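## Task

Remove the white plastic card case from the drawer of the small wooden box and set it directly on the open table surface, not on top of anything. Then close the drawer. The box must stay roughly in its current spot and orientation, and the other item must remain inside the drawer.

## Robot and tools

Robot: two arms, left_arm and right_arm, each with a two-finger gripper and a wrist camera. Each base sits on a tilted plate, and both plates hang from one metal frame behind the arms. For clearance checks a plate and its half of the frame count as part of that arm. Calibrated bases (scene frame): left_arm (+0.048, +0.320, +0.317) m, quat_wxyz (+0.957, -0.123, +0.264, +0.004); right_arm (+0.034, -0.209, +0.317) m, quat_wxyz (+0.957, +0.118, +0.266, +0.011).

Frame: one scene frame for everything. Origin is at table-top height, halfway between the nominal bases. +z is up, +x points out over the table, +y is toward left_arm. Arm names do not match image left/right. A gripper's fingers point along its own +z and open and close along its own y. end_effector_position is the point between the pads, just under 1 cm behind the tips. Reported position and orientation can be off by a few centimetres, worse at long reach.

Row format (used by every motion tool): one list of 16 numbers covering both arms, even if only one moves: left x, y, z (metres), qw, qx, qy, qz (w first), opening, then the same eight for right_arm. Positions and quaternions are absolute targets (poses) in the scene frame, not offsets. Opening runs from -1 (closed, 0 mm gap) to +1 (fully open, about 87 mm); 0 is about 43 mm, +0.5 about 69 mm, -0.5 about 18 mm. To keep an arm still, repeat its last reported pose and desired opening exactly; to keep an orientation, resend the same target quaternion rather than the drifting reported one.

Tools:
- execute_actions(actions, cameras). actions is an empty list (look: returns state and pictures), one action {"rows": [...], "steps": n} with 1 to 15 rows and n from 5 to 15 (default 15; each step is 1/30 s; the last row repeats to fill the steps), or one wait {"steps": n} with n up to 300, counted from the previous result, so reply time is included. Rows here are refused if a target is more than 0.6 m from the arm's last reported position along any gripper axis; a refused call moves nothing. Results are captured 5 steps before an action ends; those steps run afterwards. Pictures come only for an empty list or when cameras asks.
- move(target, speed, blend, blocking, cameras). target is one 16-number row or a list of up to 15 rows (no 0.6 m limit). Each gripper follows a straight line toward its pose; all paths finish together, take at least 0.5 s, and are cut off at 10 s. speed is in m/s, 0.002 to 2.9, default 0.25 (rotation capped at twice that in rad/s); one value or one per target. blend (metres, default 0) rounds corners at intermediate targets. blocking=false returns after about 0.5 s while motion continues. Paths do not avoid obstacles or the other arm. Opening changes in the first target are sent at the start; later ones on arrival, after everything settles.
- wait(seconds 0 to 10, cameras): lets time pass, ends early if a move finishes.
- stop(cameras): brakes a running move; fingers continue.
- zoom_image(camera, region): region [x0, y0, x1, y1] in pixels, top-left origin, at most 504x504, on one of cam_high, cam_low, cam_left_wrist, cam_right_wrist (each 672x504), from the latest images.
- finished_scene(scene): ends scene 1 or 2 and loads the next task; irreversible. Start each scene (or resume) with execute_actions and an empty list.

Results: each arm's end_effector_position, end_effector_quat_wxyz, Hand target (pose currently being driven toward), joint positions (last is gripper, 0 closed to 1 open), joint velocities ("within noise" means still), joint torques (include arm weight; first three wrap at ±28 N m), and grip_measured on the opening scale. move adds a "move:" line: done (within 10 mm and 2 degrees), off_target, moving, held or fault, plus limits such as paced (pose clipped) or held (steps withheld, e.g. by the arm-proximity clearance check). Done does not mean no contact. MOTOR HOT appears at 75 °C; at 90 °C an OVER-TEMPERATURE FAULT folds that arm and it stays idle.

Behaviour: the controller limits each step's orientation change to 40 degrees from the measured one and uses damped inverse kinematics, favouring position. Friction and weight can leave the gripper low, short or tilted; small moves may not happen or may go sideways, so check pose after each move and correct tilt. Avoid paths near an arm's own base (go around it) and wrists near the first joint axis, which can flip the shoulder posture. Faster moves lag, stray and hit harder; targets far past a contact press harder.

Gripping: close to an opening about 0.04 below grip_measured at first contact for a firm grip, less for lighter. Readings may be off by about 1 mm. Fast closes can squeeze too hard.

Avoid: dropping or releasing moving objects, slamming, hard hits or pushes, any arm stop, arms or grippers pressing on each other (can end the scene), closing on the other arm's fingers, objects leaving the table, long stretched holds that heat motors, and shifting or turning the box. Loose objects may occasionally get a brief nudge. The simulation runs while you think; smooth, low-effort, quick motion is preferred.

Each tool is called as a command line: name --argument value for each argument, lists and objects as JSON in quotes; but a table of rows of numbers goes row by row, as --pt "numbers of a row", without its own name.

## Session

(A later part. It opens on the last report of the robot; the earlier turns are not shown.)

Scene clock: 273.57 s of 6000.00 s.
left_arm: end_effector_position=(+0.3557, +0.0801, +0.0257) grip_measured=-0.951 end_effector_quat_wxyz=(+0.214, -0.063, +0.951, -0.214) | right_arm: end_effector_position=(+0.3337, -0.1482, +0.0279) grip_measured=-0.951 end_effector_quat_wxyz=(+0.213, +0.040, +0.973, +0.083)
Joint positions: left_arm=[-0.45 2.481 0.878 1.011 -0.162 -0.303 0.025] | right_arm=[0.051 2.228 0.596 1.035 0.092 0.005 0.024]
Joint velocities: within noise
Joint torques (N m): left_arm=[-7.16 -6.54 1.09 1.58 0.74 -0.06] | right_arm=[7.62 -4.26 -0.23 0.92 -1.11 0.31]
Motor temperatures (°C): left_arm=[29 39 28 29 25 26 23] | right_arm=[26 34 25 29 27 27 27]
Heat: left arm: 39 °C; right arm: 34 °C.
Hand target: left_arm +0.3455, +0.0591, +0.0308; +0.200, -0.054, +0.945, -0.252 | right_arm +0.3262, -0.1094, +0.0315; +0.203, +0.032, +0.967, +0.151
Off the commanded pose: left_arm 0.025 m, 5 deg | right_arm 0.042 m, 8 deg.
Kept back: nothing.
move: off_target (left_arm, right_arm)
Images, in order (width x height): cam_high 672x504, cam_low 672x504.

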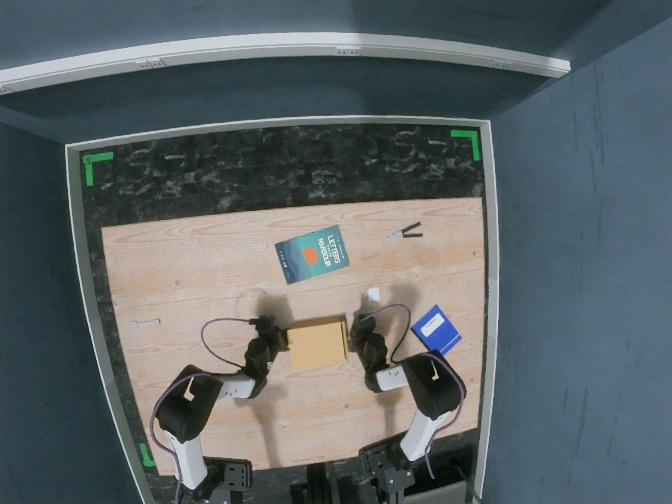

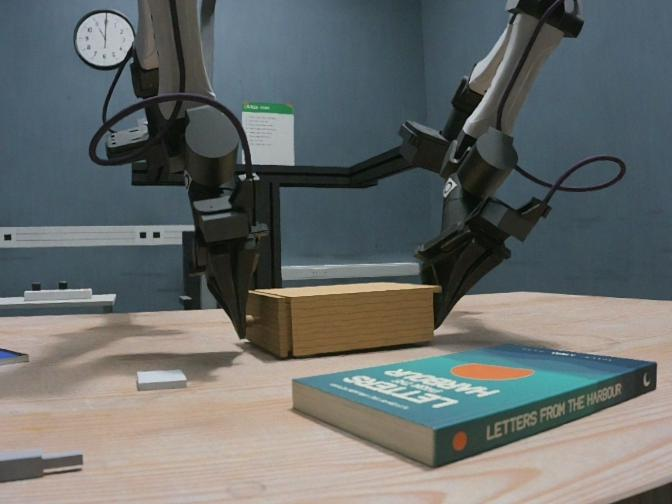

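move --target '[0.346, 0.058, 0.030, 0.2008, -0.0538, 0.9448, -0.2531, -0.95, 0.328, -0.095, 0.029, 0.2053, 0.0325, 0.9661, 0.1530, -0.95]' --speed 0.025 --cameras '["cam_low", "cam_high"]'

zoom_image --camera "cam_high" --region '[276, 305, 376, 380]'

zoom_image --camera "cam_low" --region '[230, 270, 330, 370]'

Scene clock: 274.60 s of 6000.00 s.
left_arm: end_effector_position=(+0.3558, +0.0816, +0.0250) grip_measured=-0.951 end_effector_quat_wxyz=(+0.214, -0.064, +0.952, -0.210) | right_arm: end_effector_position=(+0.3326, -0.1468, +0.0282) grip_measured=-0.951 end_effector_quat_wxyz=(+0.213, +0.042, +0.974, +0.064)
Joint positions: left_arm=[-0.45 2.481 0.878 1.01 -0.172 -0.303 0.025] | right_arm=[0.081 2.232 0.596 1.038 0.155 0.018 0.024]
Joint velocities: within noise
Joint torques (N m): left_arm=[-7.21 -6.57 1.05 1.58 0.82 -0.05] | right_arm=[8.76 -4.16 0.39 0.91 -1.41 0.42]
Motor temperatures (°C): left_arm=[29 39 28 30 25 26 23] | right_arm=[26 34 25 29 27 27 27]
Heat: left arm: 39 °C; right arm: 34 °C.
Hand target: left_arm +0.3455, +0.0592, +0.0309; +0.200, -0.054, +0.945, -0.252 | right_arm +0.3251, -0.0986, +0.0330; +0.202, +0.032, +0.967, +0.150
Off the commanded pose: left_arm 0.026 m, 5 deg | right_arm 0.052 m, 10 deg.
Kept back: nothing.
move: off_target (left_arm, right_arm)
Images, in order (width x height): cam_high 672x504, cam_low 672x504.

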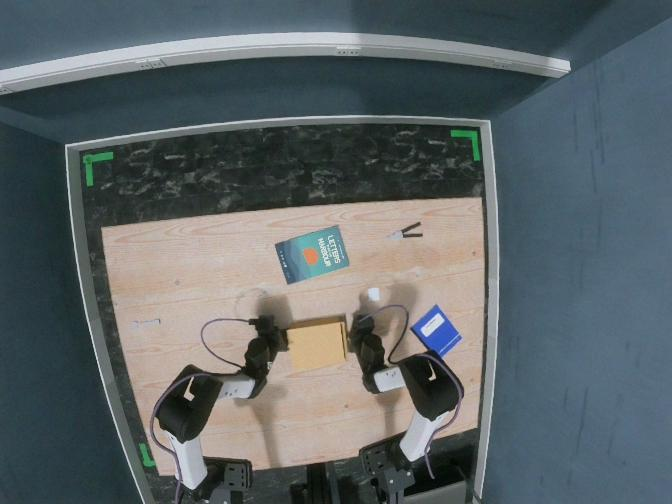

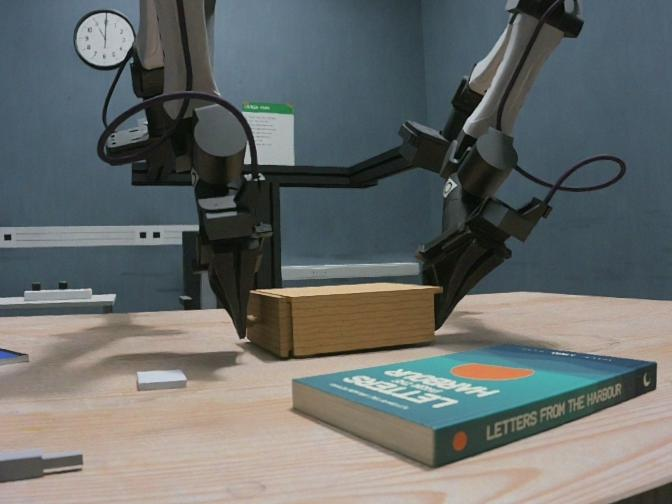

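Scaled by 5.040 from the camera's 672x504 image, which has a finer 960x720 frame.

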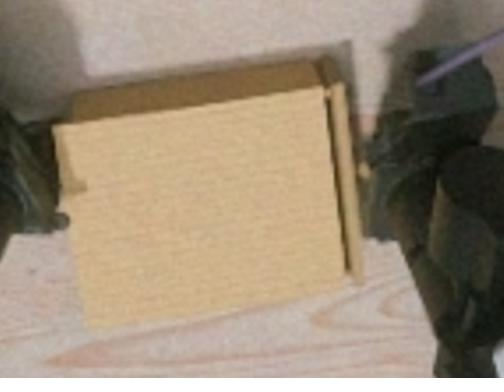

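Scaled by 5.040 from the camera's 672x504 image, which has a finer 960x720 frame.

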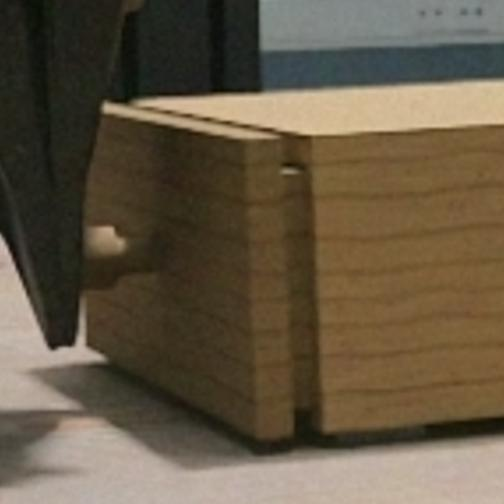

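move --target '[0.346, 0.046, 0.031, 0.2008, -0.0538, 0.9448, -0.2531, -0.95, 0.328, -0.082, 0.029, 0.2053, 0.0325, 0.9661, 0.1530, -0.95]' --speed 0.025 --cameras '["cam_low", "cam_high", "cam_right_wrist"]'

zoom_image --camera "cam_high" --region '[276, 305, 376, 380]'

zoom_image --camera "cam_low" --region '[230, 270, 330, 370]'

Scene clock: 276.60 s of 6000.00 s.
left_arm: end_effector_position=(+0.3557, +0.0858, +0.0226) grip_measured=-0.951 end_effector_quat_wxyz=(+0.215, -0.066, +0.955, -0.193) | right_arm: end_effector_position=(+0.3319, -0.1369, +0.0277) grip_measured=-0.952 end_effector_quat_wxyz=(+0.212, +0.042, +0.975, +0.057)
Joint positions: left_arm=[-0.453 2.481 0.881 1 -0.207 -0.303 0.024] | right_arm=[0.121 2.247 0.607 1.034 0.202 0.039 0.024]
Joint velocities: within noise
Joint torques (N m): left_arm=[-9.61 -6.15 2.41 1.51 0.93 -0.23] | right_arm=[9.17 -4.16 0.72 0.91 -1.46 0.5]
Motor temperatures (°C): left_arm=[29 39 28 30 25 27 23] | right_arm=[26 34 25 29 28 28 27]
Heat: left arm: 39 °C; right arm: 34 °C.
Hand target: left_arm +0.3445, +0.0488, +0.0331; +0.200, -0.053, +0.945, -0.252 | right_arm +0.3248, -0.0861, +0.0335; +0.202, +0.032, +0.967, +0.149
Off the commanded pose: left_arm 0.042 m, 7 deg | right_arm 0.055 m, 11 deg.
Kept back: nothing.
move: off_target (left_arm, right_arm)
camera_calibration:
cam_right_wrist: T_world_to_cam=[[-0.0383311, -0.991751, -0.122313, -0.121397], [-0.901066, -0.0186109, 0.433282, 0.30415], [-0.431984, 0.126821, -0.89292, 0.321899], [0, 0, 0, 1]] pos_world=[0.408461, -0.155559, 0.140799]
Images, in order (width x height): cam_high 672x504, cam_low 672x504, cam_right_wrist 672x504.

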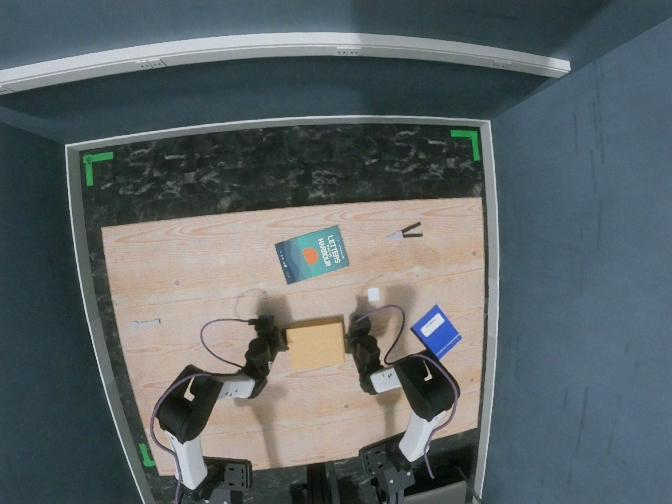

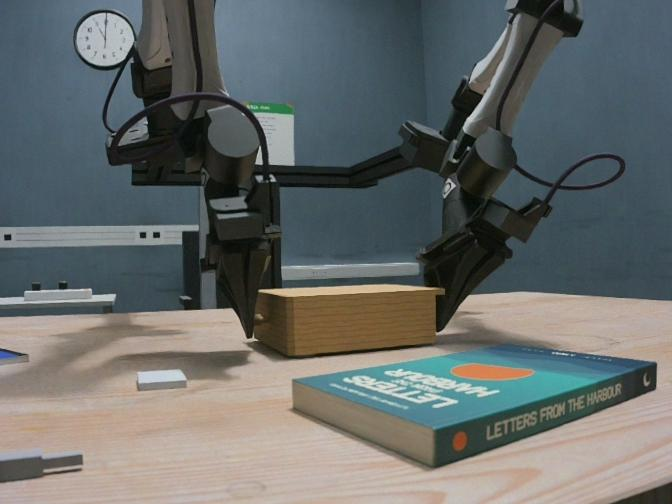

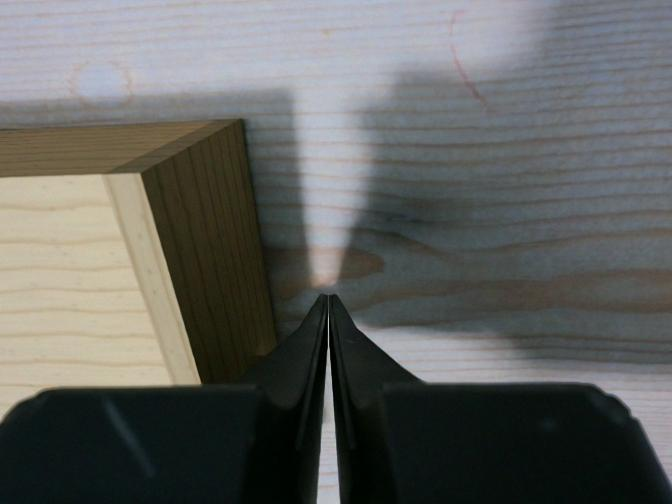

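Scaled by 5.040 from the camera's 672x504 image, which has a finer 960x720 frame.

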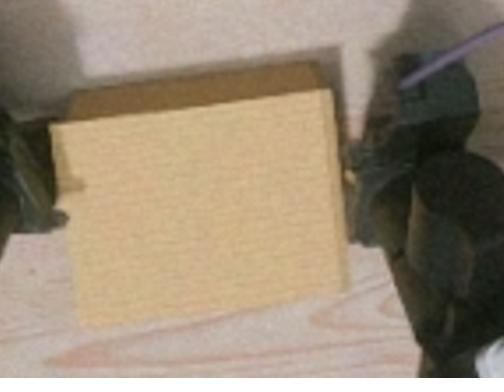

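Scaled by 5.040 from the camera's 672x504 image, which has a finer 960x720 frame.

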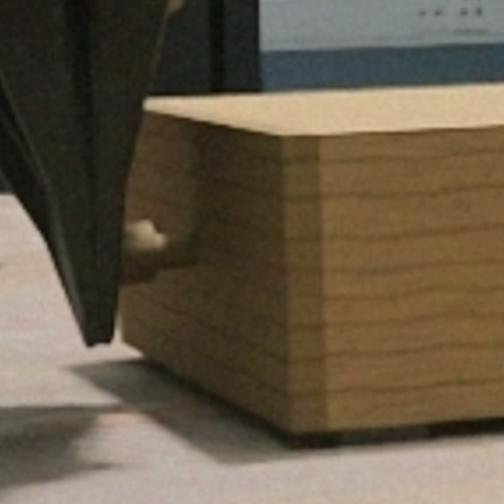

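move --target '[0.348, 0.064, 0.031, 0.2008, -0.0538, 0.9448, -0.2531, -0.95, 0.328, -0.084, 0.029, 0.2053, 0.0325, 0.9661, 0.1530, -0.95]' --speed 0.03 --cameras '["cam_low", "cam_high"]'

zoom_image --camera "cam_high" --region '[276, 305, 376, 380]'

Scene clock: 277.93 s of 6000.00 s.
left_arm: end_effector_position=(+0.3550, +0.0864, +0.0224) grip_measured=-0.951 end_effector_quat_wxyz=(+0.213, -0.066, +0.954, -0.200) | right_arm: end_effector_position=(+0.3301, -0.1367, +0.0279) grip_measured=-0.952 end_effector_quat_wxyz=(+0.210, +0.043, +0.975, +0.058)
Joint positions: left_arm=[-0.445 2.481 0.877 1.005 -0.187 -0.301 0.024] | right_arm=[0.122 2.247 0.604 1.034 0.201 0.042 0.024]
Joint velocities: within noise
Joint torques (N m): left_arm=[-6.09 -7.77 0.09 1.6 1.03 0.02] | right_arm=[8.64 -4.29 0.85 0.92 -1.5 0.46]
Motor temperatures (°C): left_arm=[29 39 28 30 25 27 23] | right_arm=[26 34 25 29 28 28 27]
Heat: left arm: 39 °C; right arm: 34 °C.
Hand target: left_arm +0.3474, +0.0651, +0.0317; +0.200, -0.054, +0.945, -0.251 | right_arm +0.3249, -0.0877, +0.0335; +0.202, +0.032, +0.967, +0.149
Off the commanded pose: left_arm 0.025 m, 7 deg | right_arm 0.053 m, 11 deg.
Kept back: nothing.
move: off_target (left_arm, right_arm)
Images, in order (width x height): cam_high 672x504, cam_low 672x504.

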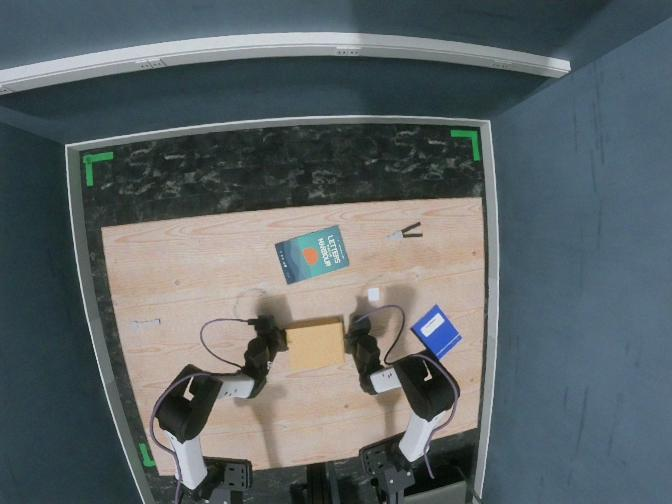

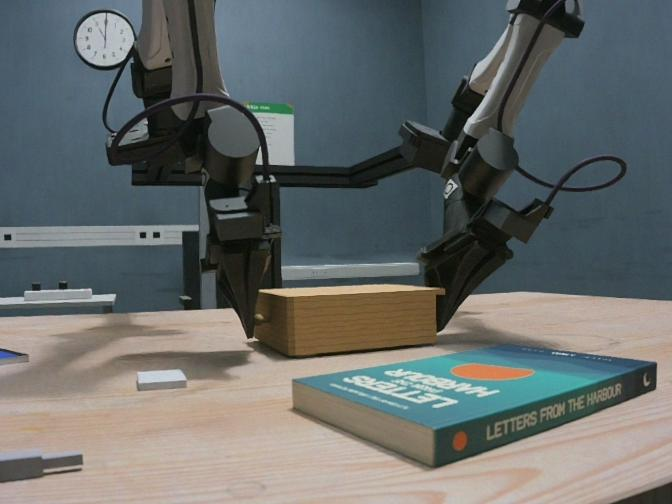

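Scaled by 5.040 from the camera's 672x504 image, which has a finer 960x720 frame.

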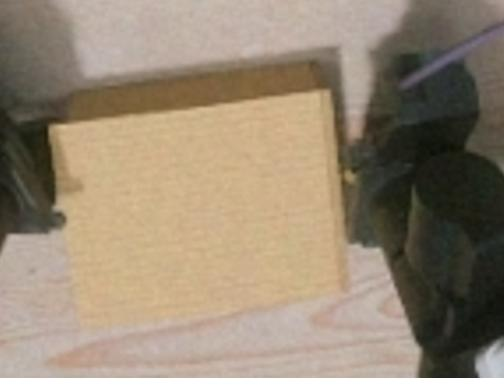

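move --target '[0.348, 0.079, 0.031, 0.2008, -0.0538, 0.9448, -0.2531, -0.95, 0.328, -0.094, 0.029, 0.2053, 0.0325, 0.9661, 0.1530, -0.95]' --speed 0.025 --cameras '["cam_high"]'

zoom_image --camera "cam_high" --region '[276, 305, 376, 380]'

Scene clock: 278.97 s of 6000.00 s.
left_arm: end_effector_position=(+0.3456, +0.0932, +0.0206) grip_measured=-0.951 end_effector_quat_wxyz=(+0.202, -0.061, +0.954, -0.215) | right_arm: end_effector_position=(+0.3261, -0.1279, +0.0278) grip_measured=-0.952 end_effector_quat_wxyz=(+0.203, +0.036, +0.975, +0.082)
Joint positions: left_arm=[-0.415 2.481 0.845 1.023 -0.127 -0.288 0.024] | right_arm=[0.122 2.25 0.604 1.022 0.152 0.043 0.024]
Joint velocities: within noise
Joint torques (N m): left_arm=[-5.42 -8.92 -0.17 1.6 0.81 0.09] | right_arm=[5.61 -4.57 0.62 1.04 -1.28 0.27]
Motor temperatures (°C): left_arm=[29 39 28 30 25 27 23] | right_arm=[26 34 25 30 28 28 27]
Heat: left arm: 39 °C; right arm: 34 °C.
Hand target: left_arm +0.3477, +0.0793, +0.0312; +0.201, -0.054, +0.945, -0.252 | right_arm +0.3266, -0.0957, +0.0314; +0.203, +0.032, +0.967, +0.150
Off the commanded pose: left_arm 0.018 m, 5 deg | right_arm 0.034 m, 8 deg.
Kept back: nothing.
move: off_target (left_arm, right_arm)
Images, in order (width x height): cam_high 672x504.

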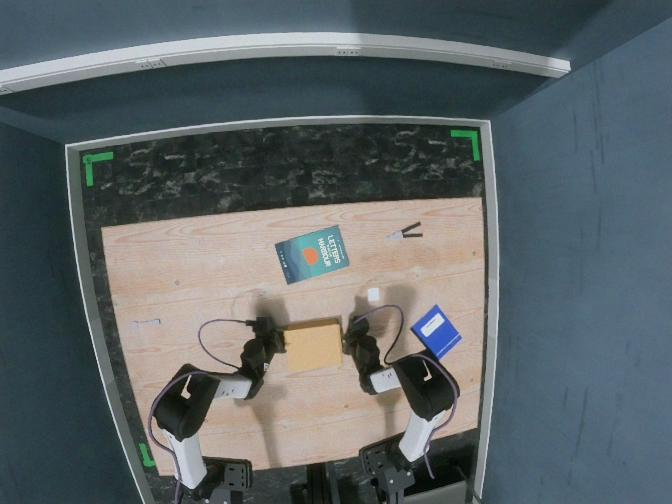

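Scaled by 5.040 from the camera's 672x504 image, which has a finer 960x720 frame.

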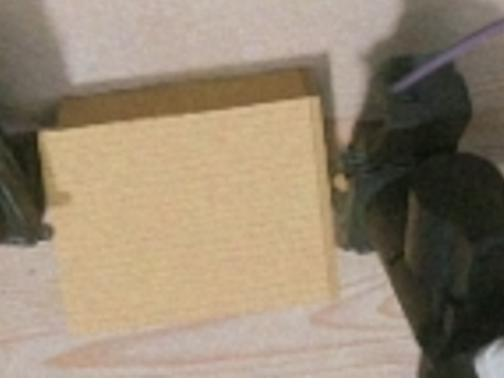

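move --pt "0.346 0.095 0.028 0.2008 -0.0538 0.9448 -0.2531 -0.95 0.327 -0.132 0.029 0.2053 0.0325 0.9661 0.1530 -0.95" --pt "0.346 0.130 0.04 0.2008 -0.0538 0.9448 -0.2531 -0.95 0.327 -0.18 0.04 0.2053 0.0325 0.9661 0.1530 -0.95" --speed '[0.04, 0.08]' --cameras '["cam_high", "cam_low"]'

zoom_image --camera "cam_high" --region '[276, 305, 376, 380]'

zoom_image --camera "cam_low" --region '[230, 270, 330, 370]'

Scene clock: 281.33 s of 6000.00 s.
left_arm: end_effector_position=(+0.3360, +0.1273, +0.0341) grip_measured=-0.951 end_effector_quat_wxyz=(+0.187, -0.055, +0.949, -0.249) | right_arm: end_effector_position=(+0.3183, -0.1765, +0.0320) grip_measured=-0.951 end_effector_quat_wxyz=(+0.192, +0.038, +0.969, +0.152)
Joint positions: left_arm=[-0.303 2.392 0.719 1.05 0.039 -0.232 0.025] | right_arm=[-0.133 2.167 0.562 0.952 -0.19 -0.076 0.025]
Joint velocities: within noise
Joint torques (N m): left_arm=[-3.1 -9.32 -0.91 1.6 0.31 0.28] | right_arm=[1.2 -9.02 -1.96 0.83 -0.34 -0.29]
Motor temperatures (°C): left_arm=[29 40 28 30 25 26 23] | right_arm=[26 34 25 30 28 28 27]
Heat: left arm: 40 °C; right arm: 34 °C.
Hand target: left_arm +0.3459, +0.1300, +0.0398; +0.201, -0.054, +0.945, -0.253 | right_arm +0.3269, -0.1798, +0.0397; +0.205, +0.032, +0.966, +0.153
Off the commanded pose: left_arm 0.012 m, 2 deg | right_arm 0.012 m, 2 deg.
Kept back: nothing.
move: off_target (left_arm, right_arm)
Images, in order (width x height): cam_high 672x504, cam_low 672x504.

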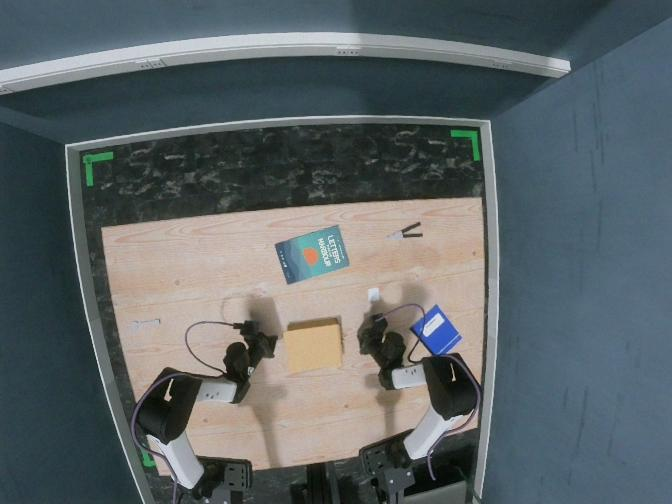

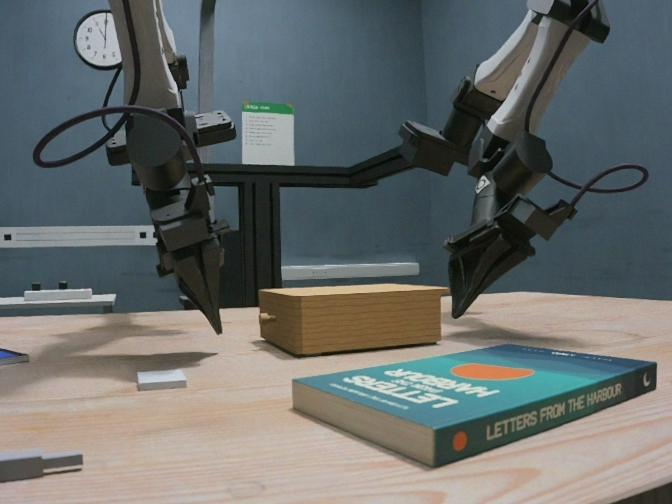

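Scaled by 5.040 from the camera's 672x504 image, which has a finer 960x720 frame.

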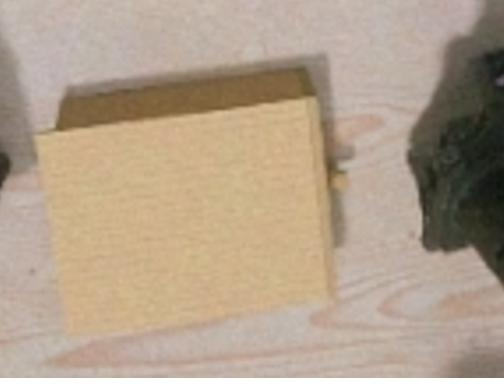

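Scaled by 5.040 from the camera's 672x504 image, which has a finer 960x720 frame.

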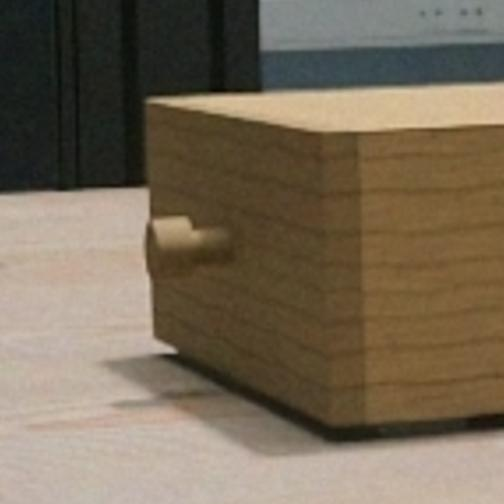

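finished_scene --scene 2

The scene is finished: the task was done.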